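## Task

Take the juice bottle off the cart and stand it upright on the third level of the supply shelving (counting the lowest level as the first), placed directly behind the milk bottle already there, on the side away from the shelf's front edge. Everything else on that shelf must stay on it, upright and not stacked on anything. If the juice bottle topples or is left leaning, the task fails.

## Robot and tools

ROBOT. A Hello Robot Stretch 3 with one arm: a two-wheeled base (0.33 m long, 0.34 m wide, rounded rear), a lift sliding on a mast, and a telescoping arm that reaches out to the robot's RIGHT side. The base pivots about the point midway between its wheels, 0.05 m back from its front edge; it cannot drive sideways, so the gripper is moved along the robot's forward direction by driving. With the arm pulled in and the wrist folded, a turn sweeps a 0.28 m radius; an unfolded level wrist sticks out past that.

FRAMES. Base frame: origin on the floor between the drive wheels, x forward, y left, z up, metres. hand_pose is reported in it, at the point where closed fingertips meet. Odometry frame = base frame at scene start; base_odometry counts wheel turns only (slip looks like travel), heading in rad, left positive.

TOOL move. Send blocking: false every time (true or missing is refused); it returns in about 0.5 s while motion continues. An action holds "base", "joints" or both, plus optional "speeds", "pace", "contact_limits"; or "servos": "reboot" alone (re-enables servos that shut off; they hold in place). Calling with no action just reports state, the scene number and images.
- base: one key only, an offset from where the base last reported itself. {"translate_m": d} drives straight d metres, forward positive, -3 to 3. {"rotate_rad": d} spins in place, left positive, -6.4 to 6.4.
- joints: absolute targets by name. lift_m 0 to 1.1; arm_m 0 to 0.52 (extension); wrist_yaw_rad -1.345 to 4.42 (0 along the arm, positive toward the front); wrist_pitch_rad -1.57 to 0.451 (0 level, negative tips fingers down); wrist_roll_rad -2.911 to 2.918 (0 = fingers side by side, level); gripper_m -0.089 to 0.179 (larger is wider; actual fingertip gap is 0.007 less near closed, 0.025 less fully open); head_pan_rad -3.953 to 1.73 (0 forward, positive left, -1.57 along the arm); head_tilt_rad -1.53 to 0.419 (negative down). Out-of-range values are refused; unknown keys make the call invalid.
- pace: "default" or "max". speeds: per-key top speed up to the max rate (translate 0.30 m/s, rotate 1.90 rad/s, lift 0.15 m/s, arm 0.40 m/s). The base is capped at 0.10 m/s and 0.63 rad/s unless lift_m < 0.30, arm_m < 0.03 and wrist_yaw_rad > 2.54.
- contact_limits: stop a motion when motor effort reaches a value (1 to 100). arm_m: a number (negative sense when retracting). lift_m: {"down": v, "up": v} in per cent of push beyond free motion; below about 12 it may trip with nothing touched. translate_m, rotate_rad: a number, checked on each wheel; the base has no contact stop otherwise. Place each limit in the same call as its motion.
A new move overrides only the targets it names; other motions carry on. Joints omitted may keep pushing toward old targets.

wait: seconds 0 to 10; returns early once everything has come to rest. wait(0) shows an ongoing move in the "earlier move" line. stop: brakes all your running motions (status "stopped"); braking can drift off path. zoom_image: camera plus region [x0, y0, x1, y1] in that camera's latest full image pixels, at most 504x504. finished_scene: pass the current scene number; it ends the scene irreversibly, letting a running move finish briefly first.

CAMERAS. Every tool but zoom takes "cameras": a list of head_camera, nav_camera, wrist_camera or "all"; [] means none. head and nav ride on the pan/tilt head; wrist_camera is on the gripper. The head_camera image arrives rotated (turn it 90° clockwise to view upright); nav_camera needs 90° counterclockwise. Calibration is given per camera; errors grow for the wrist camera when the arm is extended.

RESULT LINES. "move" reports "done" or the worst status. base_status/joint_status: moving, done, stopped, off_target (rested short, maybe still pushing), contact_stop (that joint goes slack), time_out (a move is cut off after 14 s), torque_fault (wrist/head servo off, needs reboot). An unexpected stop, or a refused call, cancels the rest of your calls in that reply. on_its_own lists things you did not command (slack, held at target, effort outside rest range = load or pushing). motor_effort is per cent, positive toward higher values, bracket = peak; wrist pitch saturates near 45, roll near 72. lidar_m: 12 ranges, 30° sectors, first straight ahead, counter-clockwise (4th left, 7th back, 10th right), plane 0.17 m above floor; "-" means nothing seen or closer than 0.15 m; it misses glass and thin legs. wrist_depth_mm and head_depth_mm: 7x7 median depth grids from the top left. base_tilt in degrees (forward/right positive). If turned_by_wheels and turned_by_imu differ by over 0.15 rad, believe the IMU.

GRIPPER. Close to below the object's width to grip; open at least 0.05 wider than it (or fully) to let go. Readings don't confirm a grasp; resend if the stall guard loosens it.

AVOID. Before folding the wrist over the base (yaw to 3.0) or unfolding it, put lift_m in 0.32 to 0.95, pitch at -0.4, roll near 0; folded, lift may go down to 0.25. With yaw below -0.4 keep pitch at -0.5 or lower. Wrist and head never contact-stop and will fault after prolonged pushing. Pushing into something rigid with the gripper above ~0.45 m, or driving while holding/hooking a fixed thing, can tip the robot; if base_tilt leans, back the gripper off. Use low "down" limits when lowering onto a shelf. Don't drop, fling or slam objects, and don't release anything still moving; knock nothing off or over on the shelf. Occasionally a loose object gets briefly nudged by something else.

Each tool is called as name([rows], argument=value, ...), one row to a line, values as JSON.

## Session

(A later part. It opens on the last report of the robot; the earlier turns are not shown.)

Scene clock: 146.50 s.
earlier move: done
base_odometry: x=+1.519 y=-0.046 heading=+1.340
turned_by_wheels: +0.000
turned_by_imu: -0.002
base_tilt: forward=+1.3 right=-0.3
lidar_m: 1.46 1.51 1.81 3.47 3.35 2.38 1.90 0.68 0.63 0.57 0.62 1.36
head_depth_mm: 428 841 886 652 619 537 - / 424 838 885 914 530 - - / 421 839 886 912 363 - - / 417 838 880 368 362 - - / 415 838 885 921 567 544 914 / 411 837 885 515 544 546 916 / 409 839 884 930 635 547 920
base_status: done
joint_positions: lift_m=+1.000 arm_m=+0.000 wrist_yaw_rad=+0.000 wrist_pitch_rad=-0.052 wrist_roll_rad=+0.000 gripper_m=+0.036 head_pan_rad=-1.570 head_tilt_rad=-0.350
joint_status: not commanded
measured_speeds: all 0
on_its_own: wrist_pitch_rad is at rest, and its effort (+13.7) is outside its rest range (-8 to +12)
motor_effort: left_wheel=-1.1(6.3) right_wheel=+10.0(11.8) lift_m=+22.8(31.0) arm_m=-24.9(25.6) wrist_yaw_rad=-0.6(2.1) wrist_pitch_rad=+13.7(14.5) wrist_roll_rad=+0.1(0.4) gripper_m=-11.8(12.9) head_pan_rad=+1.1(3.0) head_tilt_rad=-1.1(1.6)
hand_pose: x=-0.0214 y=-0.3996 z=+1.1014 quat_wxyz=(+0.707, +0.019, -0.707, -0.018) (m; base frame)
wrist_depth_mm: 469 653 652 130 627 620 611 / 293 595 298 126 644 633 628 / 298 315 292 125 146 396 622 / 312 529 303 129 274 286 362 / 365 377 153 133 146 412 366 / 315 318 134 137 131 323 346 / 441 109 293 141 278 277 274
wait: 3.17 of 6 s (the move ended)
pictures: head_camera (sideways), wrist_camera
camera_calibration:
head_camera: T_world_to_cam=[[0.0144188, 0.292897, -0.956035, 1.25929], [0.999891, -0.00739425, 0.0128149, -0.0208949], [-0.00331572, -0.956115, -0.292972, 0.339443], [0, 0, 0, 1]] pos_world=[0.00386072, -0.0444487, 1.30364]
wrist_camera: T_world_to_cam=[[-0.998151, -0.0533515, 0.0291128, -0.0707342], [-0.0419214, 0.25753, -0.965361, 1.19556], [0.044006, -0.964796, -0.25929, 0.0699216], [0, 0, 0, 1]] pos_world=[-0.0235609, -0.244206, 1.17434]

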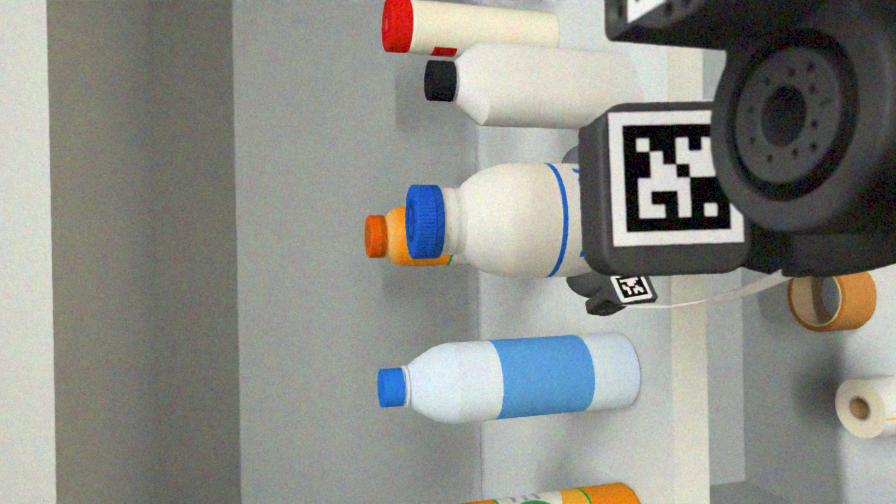

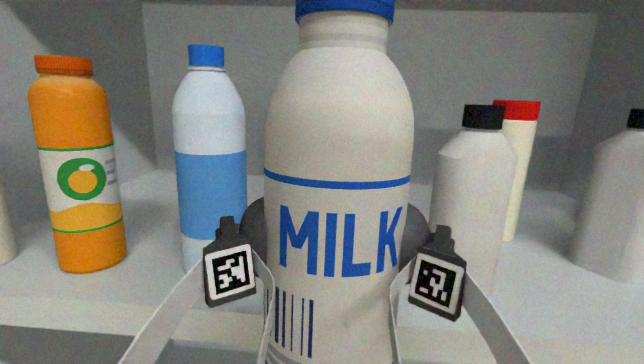

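move(joints={"arm_m":0.165,"wrist_pitch_rad":0.01}, blocking=false)

wait(seconds=4, cameras=["wrist_camera","head_camera"])

move(joints={"lift_m":0.948}, speeds={"lift_m":0.03}, contact_limits={"lift_m":{"down":13}}, blocking=false)

wait(seconds=4, cameras=["wrist_camera"])

Scene clock: 147.43 s.
move: moving
base_odometry: x=+1.519 y=-0.046 heading=+1.341
turned_by_wheels: +0.000
turned_by_imu: +0.000
base_tilt: forward=+1.4 right=-0.3
lidar_m: 1.46 1.50 1.81 3.45 3.33 2.38 1.90 0.68 0.63 0.58 0.62 1.36
head_depth_mm: 427 839 884 650 675 - - / 424 837 887 915 530 - - / 421 838 888 911 378 - - / 418 841 877 379 376 - 862 / 415 834 882 922 568 543 916 / 412 840 882 515 543 546 919 / 409 838 882 924 635 546 923
base_status: not commanded
joint_positions: lift_m=+1.000 arm_m=+0.018 wrist_yaw_rad=+0.000 wrist_pitch_rad=-0.060 wrist_roll_rad=+0.000 gripper_m=+0.036 head_pan_rad=-1.570 head_tilt_rad=-0.350
joint_status: arm_m moving; wrist_pitch_rad moving
measured_speeds: translate_m=+0.000 rotate_rad=+0.000 lift_m=+0.000 arm_m=+0.067 wrist_yaw_rad=+0.000 wrist_pitch_rad=+0.000 wrist_roll_rad=+0.000 head_pan_rad=+0.000 head_tilt_rad=+0.000
motor_effort: left_wheel=-1.0(1.2) right_wheel=+9.6(10.0) lift_m=+20.7(21.8) arm_m=+24.8(25.3) wrist_yaw_rad=-0.8(1.1) wrist_pitch_rad=+13.7(14.5) wrist_roll_rad=+0.0(0.3) gripper_m=-12.2(12.7) head_pan_rad=+1.3(2.1) head_tilt_rad=-0.4(1.1)
hand_pose: x=-0.0214 y=-0.4170 z=+1.0993 quat_wxyz=(+0.707, +0.022, -0.707, -0.021) (m; base frame)
wrist_depth_mm: 468 633 638 130 605 602 591 / 281 577 292 127 627 619 615 / 285 313 278 125 268 267 622 / 296 518 289 128 264 266 350 / 310 372 152 132 147 283 360 / 309 311 135 137 131 304 340 / 288 109 279 142 265 263 269
camera_calibration:
head_camera: T_world_to_cam=[[0.0144188, 0.292897, -0.956035, 1.25929], [0.999891, -0.00739425, 0.0128149, -0.0208949], [-0.00331572, -0.956115, -0.292972, 0.339443], [0, 0, 0, 1]] pos_world=[0.00386072, -0.0444487, 1.30364]
nav_camera: T_world_to_cam=[[0.0464442, -0.301062, 0.952473, -1.19721], [-0.998079, -0.0531263, 0.0318756, 0.0136491], [0.0410048, -0.952123, -0.302951, 0.355268], [0, 0, 0, 1]] pos_world=[0.0546588, -0.0214514, 1.24751]
wrist_camera: T_world_to_cam=[[-0.998152, -0.0535914, 0.0286625, -0.0712065], [-0.0419196, 0.265629, -0.963164, 1.19898], [0.0440036, -0.962585, -0.267384, 0.0624191], [0, 0, 0, 1]] pos_world=[-0.0235609, -0.262215, 1.17354]

Scene clock: 149.40 s.
earlier move: off_target
base_odometry: x=+1.519 y=-0.046 heading=+1.341
turned_by_wheels: +0.000
turned_by_imu: -0.001
base_tilt: forward=+1.3 right=-0.3
lidar_m: 1.46 1.51 1.81 3.46 3.31 2.38 1.91 0.68 0.63 0.57 0.62 1.36
head_depth_mm: 428 839 886 644 536 1075 908 / 425 836 886 911 - 1073 909 / 421 841 886 913 - 287 910 / 418 836 876 515 393 522 913 / 415 839 886 921 596 542 913 / 412 835 885 514 544 546 917 / 410 839 884 926 634 548 923
base_status: not commanded
joint_positions: lift_m=+1.000 arm_m=+0.165 wrist_yaw_rad=+0.000 wrist_pitch_rad=-0.060 wrist_roll_rad=+0.000 gripper_m=+0.036 head_pan_rad=-1.570 head_tilt_rad=-0.350
joint_status: wrist_pitch_rad off_target (ended at -0.060, target +0.010); the others done
measured_speeds: all 0
on_its_own: wrist_pitch_rad is at rest, and its effort (+13.5) is outside its rest range (-8 to +12)
motor_effort: left_wheel=-1.0(1.5) right_wheel=+9.1(10.0) lift_m=+20.8(21.8) arm_m=+24.3(26.1) wrist_yaw_rad=-1.0(1.5) wrist_pitch_rad=+13.5(14.5) wrist_roll_rad=+0.1(0.3) gripper_m=-11.5(13.4) head_pan_rad=+1.4(2.1) head_tilt_rad=-0.2(1.1)
hand_pose: x=-0.0214 y=-0.5643 z=+1.0992 quat_wxyz=(+0.707, +0.022, -0.707, -0.022) (m; base frame)
wrist_depth_mm: 139 503 499 131 475 470 457 / - 521 518 127 492 485 478 / 131 155 538 125 505 503 264 / 137 157 556 129 529 529 127 / 140 159 153 132 146 446 120 / 146 158 134 137 131 142 119 / 152 155 251 142 249 141 123
wait: 1.97 of 4 s (the move ended)
pictures: head_camera (sideways), wrist_camera
camera_calibration:
head_camera: T_world_to_cam=[[0.0144188, 0.292897, -0.956035, 1.25929], [0.999891, -0.00739425, 0.0128149, -0.0208949], [-0.00331572, -0.956115, -0.292972, 0.339443], [0, 0, 0, 1]] pos_world=[0.00386072, -0.0444487, 1.30364]
wrist_camera: T_world_to_cam=[[-0.998151, -0.0536011, 0.028646, -0.0790822], [-0.0419202, 0.265933, -0.96308, 1.23803], [0.0440042, -0.9625, -0.267689, -0.0790049], [0, 0, 0, 1]] pos_world=[-0.0235609, -0.409515, 1.17344]

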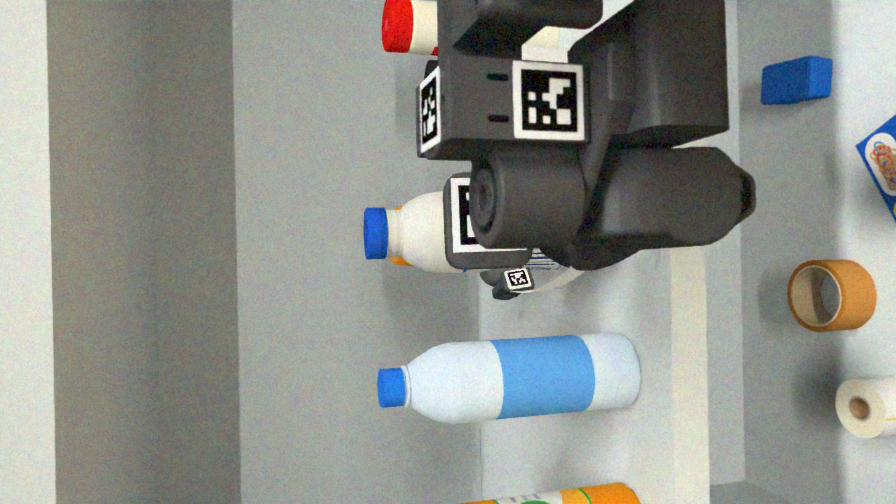

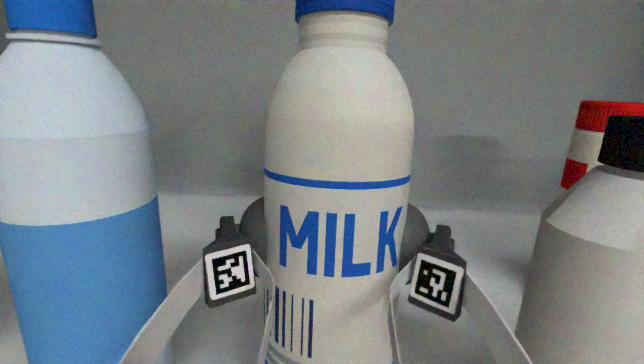

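Scene clock: 149.90 s.
move: moving
base_odometry: x=+1.519 y=-0.046 heading=+1.341
turned_by_wheels: +0.000
turned_by_imu: +0.000
base_tilt: forward=+1.3 right=-0.3
lidar_m: 1.46 1.51 1.81 3.46 3.32 2.38 1.90 0.69 0.63 0.57 0.62 1.36
head_depth_mm: 428 837 889 644 300 - 904 / 424 842 886 913 - - 911 / 420 840 885 912 - 286 912 / 417 836 879 517 397 518 912 / 414 839 886 920 571 543 913 / 412 839 883 514 543 544 918 / 410 838 884 927 633 546 920
base_status: not commanded
joint_positions: lift_m=+0.987 arm_m=+0.165 wrist_yaw_rad=+0.000 wrist_pitch_rad=-0.061 wrist_roll_rad=+0.000 gripper_m=+0.036 head_pan_rad=-1.570 head_tilt_rad=-0.350
joint_status: lift_m moving
measured_speeds: translate_m=+0.000 rotate_rad=+0.000 lift_m=-0.030 arm_m=+0.000 wrist_yaw_rad=+0.000 wrist_pitch_rad=+0.000 wrist_roll_rad=+0.000 head_pan_rad=+0.000 head_tilt_rad=+0.000
motor_effort: left_wheel=-1.1(1.3) right_wheel=+9.7(10.0) lift_m=+21.4(23.3) arm_m=+24.3(25.5) wrist_yaw_rad=-0.8(1.4) wrist_pitch_rad=+13.4(14.0) wrist_roll_rad=+0.0(0.3) gripper_m=-11.8(12.5) head_pan_rad=+1.7(1.8) head_tilt_rad=-0.6(0.7)
contact_limits: lift_m down 13 (down: maximum 72; up: maximum 65)
hand_pose: x=-0.0214 y=-0.5643 z=+1.0864 quat_wxyz=(+0.707, +0.022, -0.707, -0.022) (m; base frame)
wrist_depth_mm: - 500 499 131 474 466 457 / 130 517 513 127 488 490 477 / 131 155 543 125 504 508 261 / 137 157 548 129 523 528 123 / 140 161 153 132 147 395 116 / 146 157 135 137 131 142 119 / 152 155 235 141 234 141 123
camera_calibration:
head_camera: T_world_to_cam=[[0.0144188, 0.292897, -0.956035, 1.25929], [0.999891, -0.00739425, 0.0128149, -0.0208949], [-0.00331572, -0.956115, -0.292972, 0.339443], [0, 0, 0, 1]] pos_world=[0.00386072, -0.0444487, 1.30364]
nav_camera: T_world_to_cam=[[0.0464442, -0.301062, 0.952473, -1.19721], [-0.998079, -0.0531263, 0.0318756, 0.0136491], [0.0410048, -0.952123, -0.302951, 0.355268], [0, 0, 0, 1]] pos_world=[0.0546588, -0.0214514, 1.24751]
wrist_camera: T_world_to_cam=[[-0.998151, -0.0536072, 0.0286387, -0.0787095], [-0.0419202, 0.266052, -0.963047, 1.22572], [0.0440068, -0.962467, -0.267808, -0.0822797], [0, 0, 0, 1]] pos_world=[-0.0235609, -0.409516, 1.16064]

Scene clock: 151.57 s.
earlier move: done
base_odometry: x=+1.519 y=-0.046 heading=+1.341
turned_by_wheels: +0.000
turned_by_imu: +0.000
base_tilt: forward=+1.4 right=-0.2
lidar_m: 1.46 1.51 1.81 3.46 3.30 2.38 1.90 0.69 0.63 0.58 0.63 1.36
head_depth_mm: 428 838 888 654 313 323 881 / 423 840 889 913 511 - 857 / 420 841 883 916 311 293 792 / 418 838 877 536 371 388 861 / 415 839 886 924 570 544 915 / 411 838 887 515 544 544 919 / 408 839 885 927 636 547 923
base_status: not commanded
joint_positions: lift_m=+0.948 arm_m=+0.165 wrist_yaw_rad=+0.000 wrist_pitch_rad=-0.009 wrist_roll_rad=+0.000 gripper_m=+0.036 head_pan_rad=-1.570 head_tilt_rad=-0.350
joint_status: all done
measured_speeds: all 0
on_its_own: wrist_pitch_rad moved +0.051 to your old target +0.010
motor_effort: left_wheel=-0.9(1.6) right_wheel=+9.1(10.0) lift_m=+16.6(23.7) arm_m=+24.4(25.5) wrist_yaw_rad=-1.0(1.4) wrist_pitch_rad=+4.3(14.0) wrist_roll_rad=-0.1(0.5) gripper_m=-11.2(12.9) head_pan_rad=+1.9(2.0) head_tilt_rad=+0.2(0.9)
contact_limits: lift_m down 13 (down: maximum 72; up: maximum 65)
hand_pose: x=-0.0213 y=-0.5660 z=+1.0602 quat_wxyz=(+0.707, +0.004, -0.707, -0.003) (m; base frame)
wrist_depth_mm: 127 502 502 129 479 480 469 / 129 153 520 125 493 485 126 / 132 154 541 124 143 505 114 / 135 168 547 128 507 519 116 / 139 169 152 132 145 359 116 / 143 155 135 137 131 144 119 / 149 153 202 143 199 141 121
wait: 1.67 of 4 s (the move ended)
pictures: wrist_camera
camera_calibration:
wrist_camera: T_world_to_cam=[[-0.998147, -0.0521665, 0.0313211, -0.0800668], [-0.0419191, 0.216441, -0.975395, 1.18603], [0.0441037, -0.974901, -0.218227, -0.150554], [0, 0, 0, 1]] pos_world=[-0.023561, -0.407658, 1.1265]

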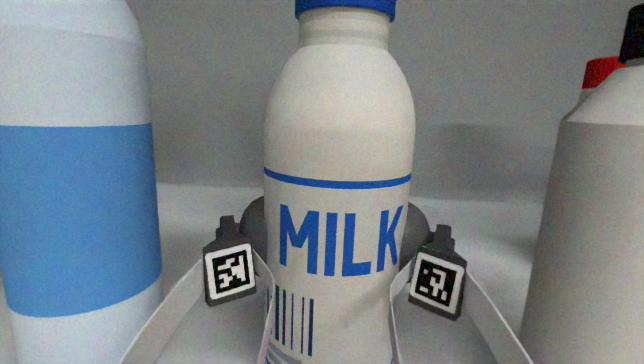

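move(joints={"gripper_m":0.098}, blocking=false)

wait(seconds=3, cameras=["wrist_camera"])

Scene clock: 152.27 s.
move: moving
base_odometry: x=+1.519 y=-0.046 heading=+1.341
turned_by_wheels: +0.000
turned_by_imu: +0.000
base_tilt: forward=+1.4 right=-0.2
lidar_m: 1.46 1.52 1.81 3.47 3.33 2.39 1.91 0.68 0.63 0.58 0.62 1.36
head_depth_mm: 427 839 883 656 313 322 883 / 424 839 886 916 513 - 855 / 420 839 888 913 311 293 790 / 417 841 878 535 372 389 862 / 414 838 887 923 569 542 915 / 411 838 887 515 545 545 919 / 409 836 888 928 635 548 921
base_status: not commanded
joint_positions: lift_m=+0.948 arm_m=+0.165 wrist_yaw_rad=+0.000 wrist_pitch_rad=-0.009 wrist_roll_rad=+0.000 gripper_m=+0.072 head_pan_rad=-1.570 head_tilt_rad=-0.350
joint_status: gripper_m moving
measured_speeds: all 0
motor_effort: left_wheel=-1.1(1.6) right_wheel=+9.0(9.7) lift_m=+16.5(16.7) arm_m=+23.5(24.6) wrist_yaw_rad=-0.5(1.4) wrist_pitch_rad=+3.8(4.5) wrist_roll_rad=-0.2(0.3) gripper_m=+76.8(76.8) head_pan_rad=-0.2(2.8) head_tilt_rad=+0.0(0.4)
contact_limits: lift_m down 13 (down: maximum 72; up: maximum 65)
hand_pose: x=-0.0213 y=-0.5660 z=+1.0602 quat_wxyz=(+0.707, +0.004, -0.707, -0.003) (m; base frame)
wrist_depth_mm: 127 503 502 129 487 479 466 / 128 152 515 125 492 491 125 / 132 154 538 124 144 511 114 / 135 167 550 128 506 522 116 / 139 169 151 133 146 360 117 / 143 152 133 137 133 142 118 / 149 152 202 143 193 135 121
camera_calibration:
head_camera: T_world_to_cam=[[0.0144188, 0.292897, -0.956035, 1.25929], [0.999891, -0.00739425, 0.0128149, -0.0208949], [-0.00331572, -0.956115, -0.292972, 0.339443], [0, 0, 0, 1]] pos_world=[0.00386072, -0.0444487, 1.30364]
nav_camera: T_world_to_cam=[[0.0464442, -0.301062, 0.952473, -1.19721], [-0.998079, -0.0531263, 0.0318756, 0.0136491], [0.0410048, -0.952123, -0.302951, 0.355268], [0, 0, 0, 1]] pos_world=[0.0546588, -0.0214514, 1.24751]
wrist_camera: T_world_to_cam=[[-0.998147, -0.0521665, 0.0313211, -0.0800668], [-0.0419191, 0.216441, -0.975395, 1.18603], [0.0441037, -0.974901, -0.218227, -0.150554], [0, 0, 0, 1]] pos_world=[-0.023561, -0.407658, 1.1265]

Scene clock: 152.93 s.
earlier move: done
base_odometry: x=+1.519 y=-0.046 heading=+1.341
turned_by_wheels: +0.000
turned_by_imu: +0.000
base_tilt: forward=+1.3 right=-0.2
lidar_m: 1.46 1.51 1.81 3.46 3.32 2.38 1.90 0.69 0.63 0.57 0.63 1.36
head_depth_mm: 428 839 884 652 313 322 882 / 423 837 887 913 511 - 855 / 421 839 883 917 311 293 790 / 418 841 880 537 372 388 862 / 415 838 883 921 564 543 913 / 411 838 884 515 544 545 915 / 408 839 885 924 635 548 919
base_status: not commanded
joint_positions: lift_m=+0.948 arm_m=+0.165 wrist_yaw_rad=+0.000 wrist_pitch_rad=-0.009 wrist_roll_rad=+0.000 gripper_m=+0.098 head_pan_rad=-1.570 head_tilt_rad=-0.350
joint_status: all done
measured_speeds: all 0
motor_effort: left_wheel=-1.1(1.6) right_wheel=+9.5(9.7) lift_m=+19.2(19.2) arm_m=+24.0(24.6) wrist_yaw_rad=-0.3(1.4) wrist_pitch_rad=+4.1(4.8) wrist_roll_rad=-0.1(0.3) gripper_m=+0.2(79.8) head_pan_rad=+0.2(2.8) head_tilt_rad=+0.3(0.6)
contact_limits: lift_m down 13 (down: maximum 72; up: maximum 65)
hand_pose: x=-0.0213 y=-0.5660 z=+1.0602 quat_wxyz=(+0.707, +0.004, -0.707, -0.003) (m; base frame)
wrist_depth_mm: 127 502 502 129 484 473 469 / 129 153 517 125 495 492 125 / 132 154 542 124 143 509 114 / 135 168 552 128 502 520 115 / 139 160 150 132 144 333 117 / 143 148 153 137 142 128 118 / - 174 193 143 199 125 120
wait: 0.67 of 3 s (the move ended)
pictures: wrist_camera
camera_calibration:
wrist_camera: T_world_to_cam=[[-0.998147, -0.0521665, 0.0313211, -0.0800668], [-0.0419191, 0.216441, -0.975395, 1.18603], [0.0441037, -0.974901, -0.218227, -0.150554], [0, 0, 0, 1]] pos_world=[-0.023561, -0.407658, 1.1265]

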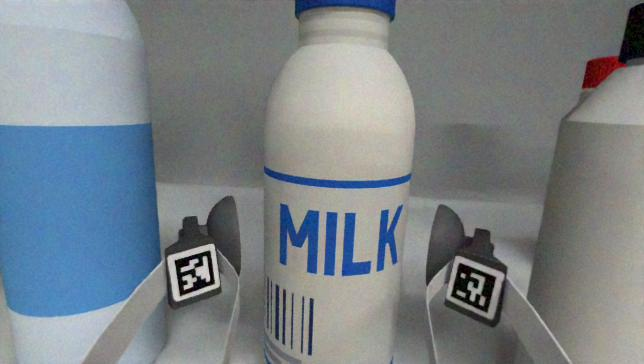

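move(joints={"arm_m":0.0}, blocking=false)

wait(seconds=4, cameras=["wrist_camera","head_camera","nav_camera"])

Scene clock: 153.60 s.
move: moving
base_odometry: x=+1.519 y=-0.046 heading=+1.341
turned_by_wheels: +0.000
turned_by_imu: +0.000
base_tilt: forward=+1.4 right=-0.2
lidar_m: 1.46 1.51 1.81 3.47 3.33 2.38 1.90 0.68 0.63 0.58 0.63 1.36
head_depth_mm: 428 838 887 652 300 308 853 / 424 838 886 915 516 - 855 / 420 840 885 914 356 - 288 / 417 839 876 537 360 405 861 / 414 839 882 922 567 544 914 / 412 838 884 515 545 546 919 / 408 836 887 931 634 548 924
base_status: not commanded
joint_positions: lift_m=+0.948 arm_m=+0.147 wrist_yaw_rad=+0.000 wrist_pitch_rad=-0.009 wrist_roll_rad=+0.000 gripper_m=+0.098 head_pan_rad=-1.570 head_tilt_rad=-0.350
joint_status: arm_m moving
measured_speeds: translate_m=+0.000 rotate_rad=+0.000 lift_m=+0.000 arm_m=-0.068 wrist_yaw_rad=+0.000 wrist_pitch_rad=+0.000 wrist_roll_rad=+0.000 head_pan_rad=+0.000 head_tilt_rad=+0.000
motor_effort: left_wheel=-0.9(1.3) right_wheel=+9.3(9.6) lift_m=+21.8(21.8) arm_m=-23.7(25.3) wrist_yaw_rad=-0.3(1.2) wrist_pitch_rad=+3.9(4.5) wrist_roll_rad=+0.3(0.3) gripper_m=-1.1(1.5) head_pan_rad=+0.3(1.5) head_tilt_rad=-0.1(0.4)
contact_limits: lift_m down 13 (down: maximum 72; up: maximum 65)
hand_pose: x=-0.0213 y=-0.5483 z=+1.0602 quat_wxyz=(+0.707, +0.004, -0.707, -0.003) (m; base frame)
wrist_depth_mm: 136 161 516 142 495 489 141 / 139 157 533 140 506 501 131 / 142 159 555 138 516 515 124 / 148 163 570 143 506 519 123 / 152 163 152 149 153 149 127 / 158 159 234 154 157 140 130 / 174 180 201 160 199 125 135
camera_calibration:
head_camera: T_world_to_cam=[[0.0144188, 0.292897, -0.956035, 1.25929], [0.999891, -0.00739425, 0.0128149, -0.0208949], [-0.00331572, -0.956115, -0.292972, 0.339443], [0, 0, 0, 1]] pos_world=[0.00386072, -0.0444487, 1.30364]
nav_camera: T_world_to_cam=[[0.0464442, -0.301062, 0.952473, -1.19721], [-0.998079, -0.0531263, 0.0318756, 0.0136491], [0.0410048, -0.952123, -0.302951, 0.355268], [0, 0, 0, 1]] pos_world=[0.0546588, -0.0214514, 1.24751]
wrist_camera: T_world_to_cam=[[-0.998147, -0.0521665, 0.0313211, -0.0791434], [-0.0419191, 0.216441, -0.975395, 1.1822], [0.0441037, -0.974901, -0.218227, -0.133298], [0, 0, 0, 1]] pos_world=[-0.023561, -0.389958, 1.1265]

Scene clock: 155.57 s.
earlier move: done
base_odometry: x=+1.519 y=-0.046 heading=+1.341
turned_by_wheels: +0.000
turned_by_imu: -0.001
base_tilt: forward=+1.4 right=-0.1
lidar_m: 1.46 1.51 1.81 3.46 3.33 2.39 1.90 0.68 0.63 0.58 0.62 1.36
head_depth_mm: 427 839 885 655 589 1035 965 / 424 841 886 916 533 519 882 / 420 839 884 915 592 518 - / 418 840 878 537 550 519 - / 414 840 882 918 598 523 891 / 411 839 887 515 545 545 917 / 408 840 885 930 635 547 921
base_status: not commanded
joint_positions: lift_m=+0.948 arm_m=+0.000 wrist_yaw_rad=+0.000 wrist_pitch_rad=-0.009 wrist_roll_rad=+0.000 gripper_m=+0.098 head_pan_rad=-1.570 head_tilt_rad=-0.350
joint_status: all done
measured_speeds: all 0
motor_effort: left_wheel=-1.1(1.5) right_wheel=+9.7(9.9) lift_m=+29.9(29.9) arm_m=-24.6(26.0) wrist_yaw_rad=-1.1(1.4) wrist_pitch_rad=+3.6(4.5) wrist_roll_rad=-0.1(0.4) gripper_m=-0.2(1.5) head_pan_rad=+0.6(1.5) head_tilt_rad=+0.1(1.0)
contact_limits: lift_m down 13 (down: maximum 72; up: maximum 65)
hand_pose: x=-0.0213 y=-0.4010 z=+1.0602 quat_wxyz=(+0.707, +0.004, -0.707, -0.003) (m; base frame)
wrist_depth_mm: 298 654 649 643 621 622 608 / 290 576 292 293 653 396 622 / 297 312 300 288 666 273 362 / 311 449 310 300 557 285 362 / 317 343 316 314 348 336 357 / 286 127 276 272 266 258 283 / 453 97 795 790 788 260 257
wait: 1.97 of 4 s (the move ended)
pictures: head_camera (sideways), nav_camera (sideways), wrist_camera
camera_calibration:
head_camera: T_world_to_cam=[[0.0144188, 0.292897, -0.956035, 1.25929], [0.999891, -0.00739425, 0.0128149, -0.0208949], [-0.00331572, -0.956115, -0.292972, 0.339443], [0, 0, 0, 1]] pos_world=[0.00386072, -0.0444487, 1.30364]
nav_camera: T_world_to_cam=[[0.0464442, -0.301062, 0.952473, -1.19721], [-0.998079, -0.0531263, 0.0318756, 0.0136491], [0.0410048, -0.952123, -0.302951, 0.355268], [0, 0, 0, 1]] pos_world=[0.0546588, -0.0214514, 1.24751]
wrist_camera: T_world_to_cam=[[-0.998147, -0.0521665, 0.0313211, -0.0714593], [-0.0419191, 0.216441, -0.975395, 1.15032], [0.0441037, -0.974901, -0.218227, 0.0103051], [0, 0, 0, 1]] pos_world=[-0.023561, -0.242658, 1.1265]

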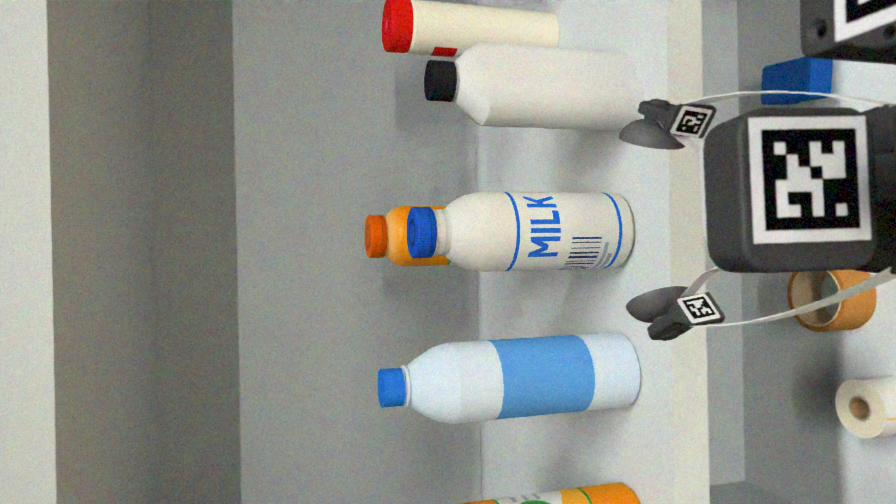

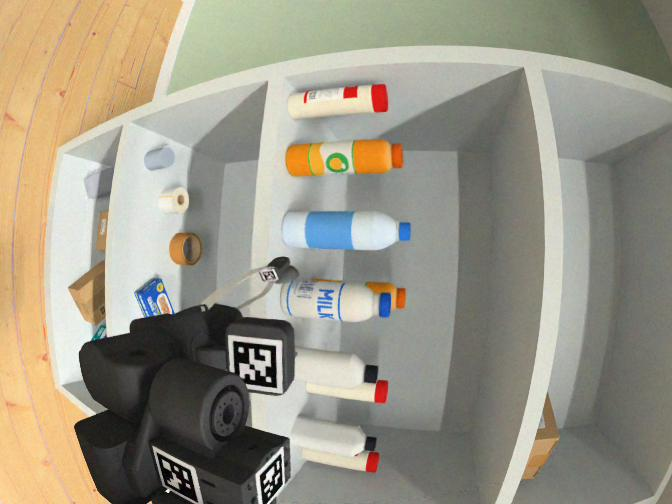

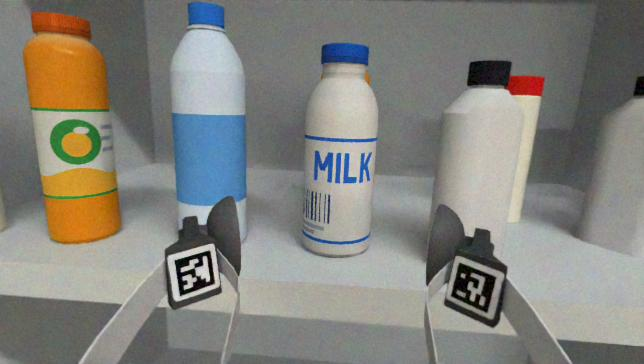

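All in place.

finished_scene(scene=2)

The scene is finished: the task was done.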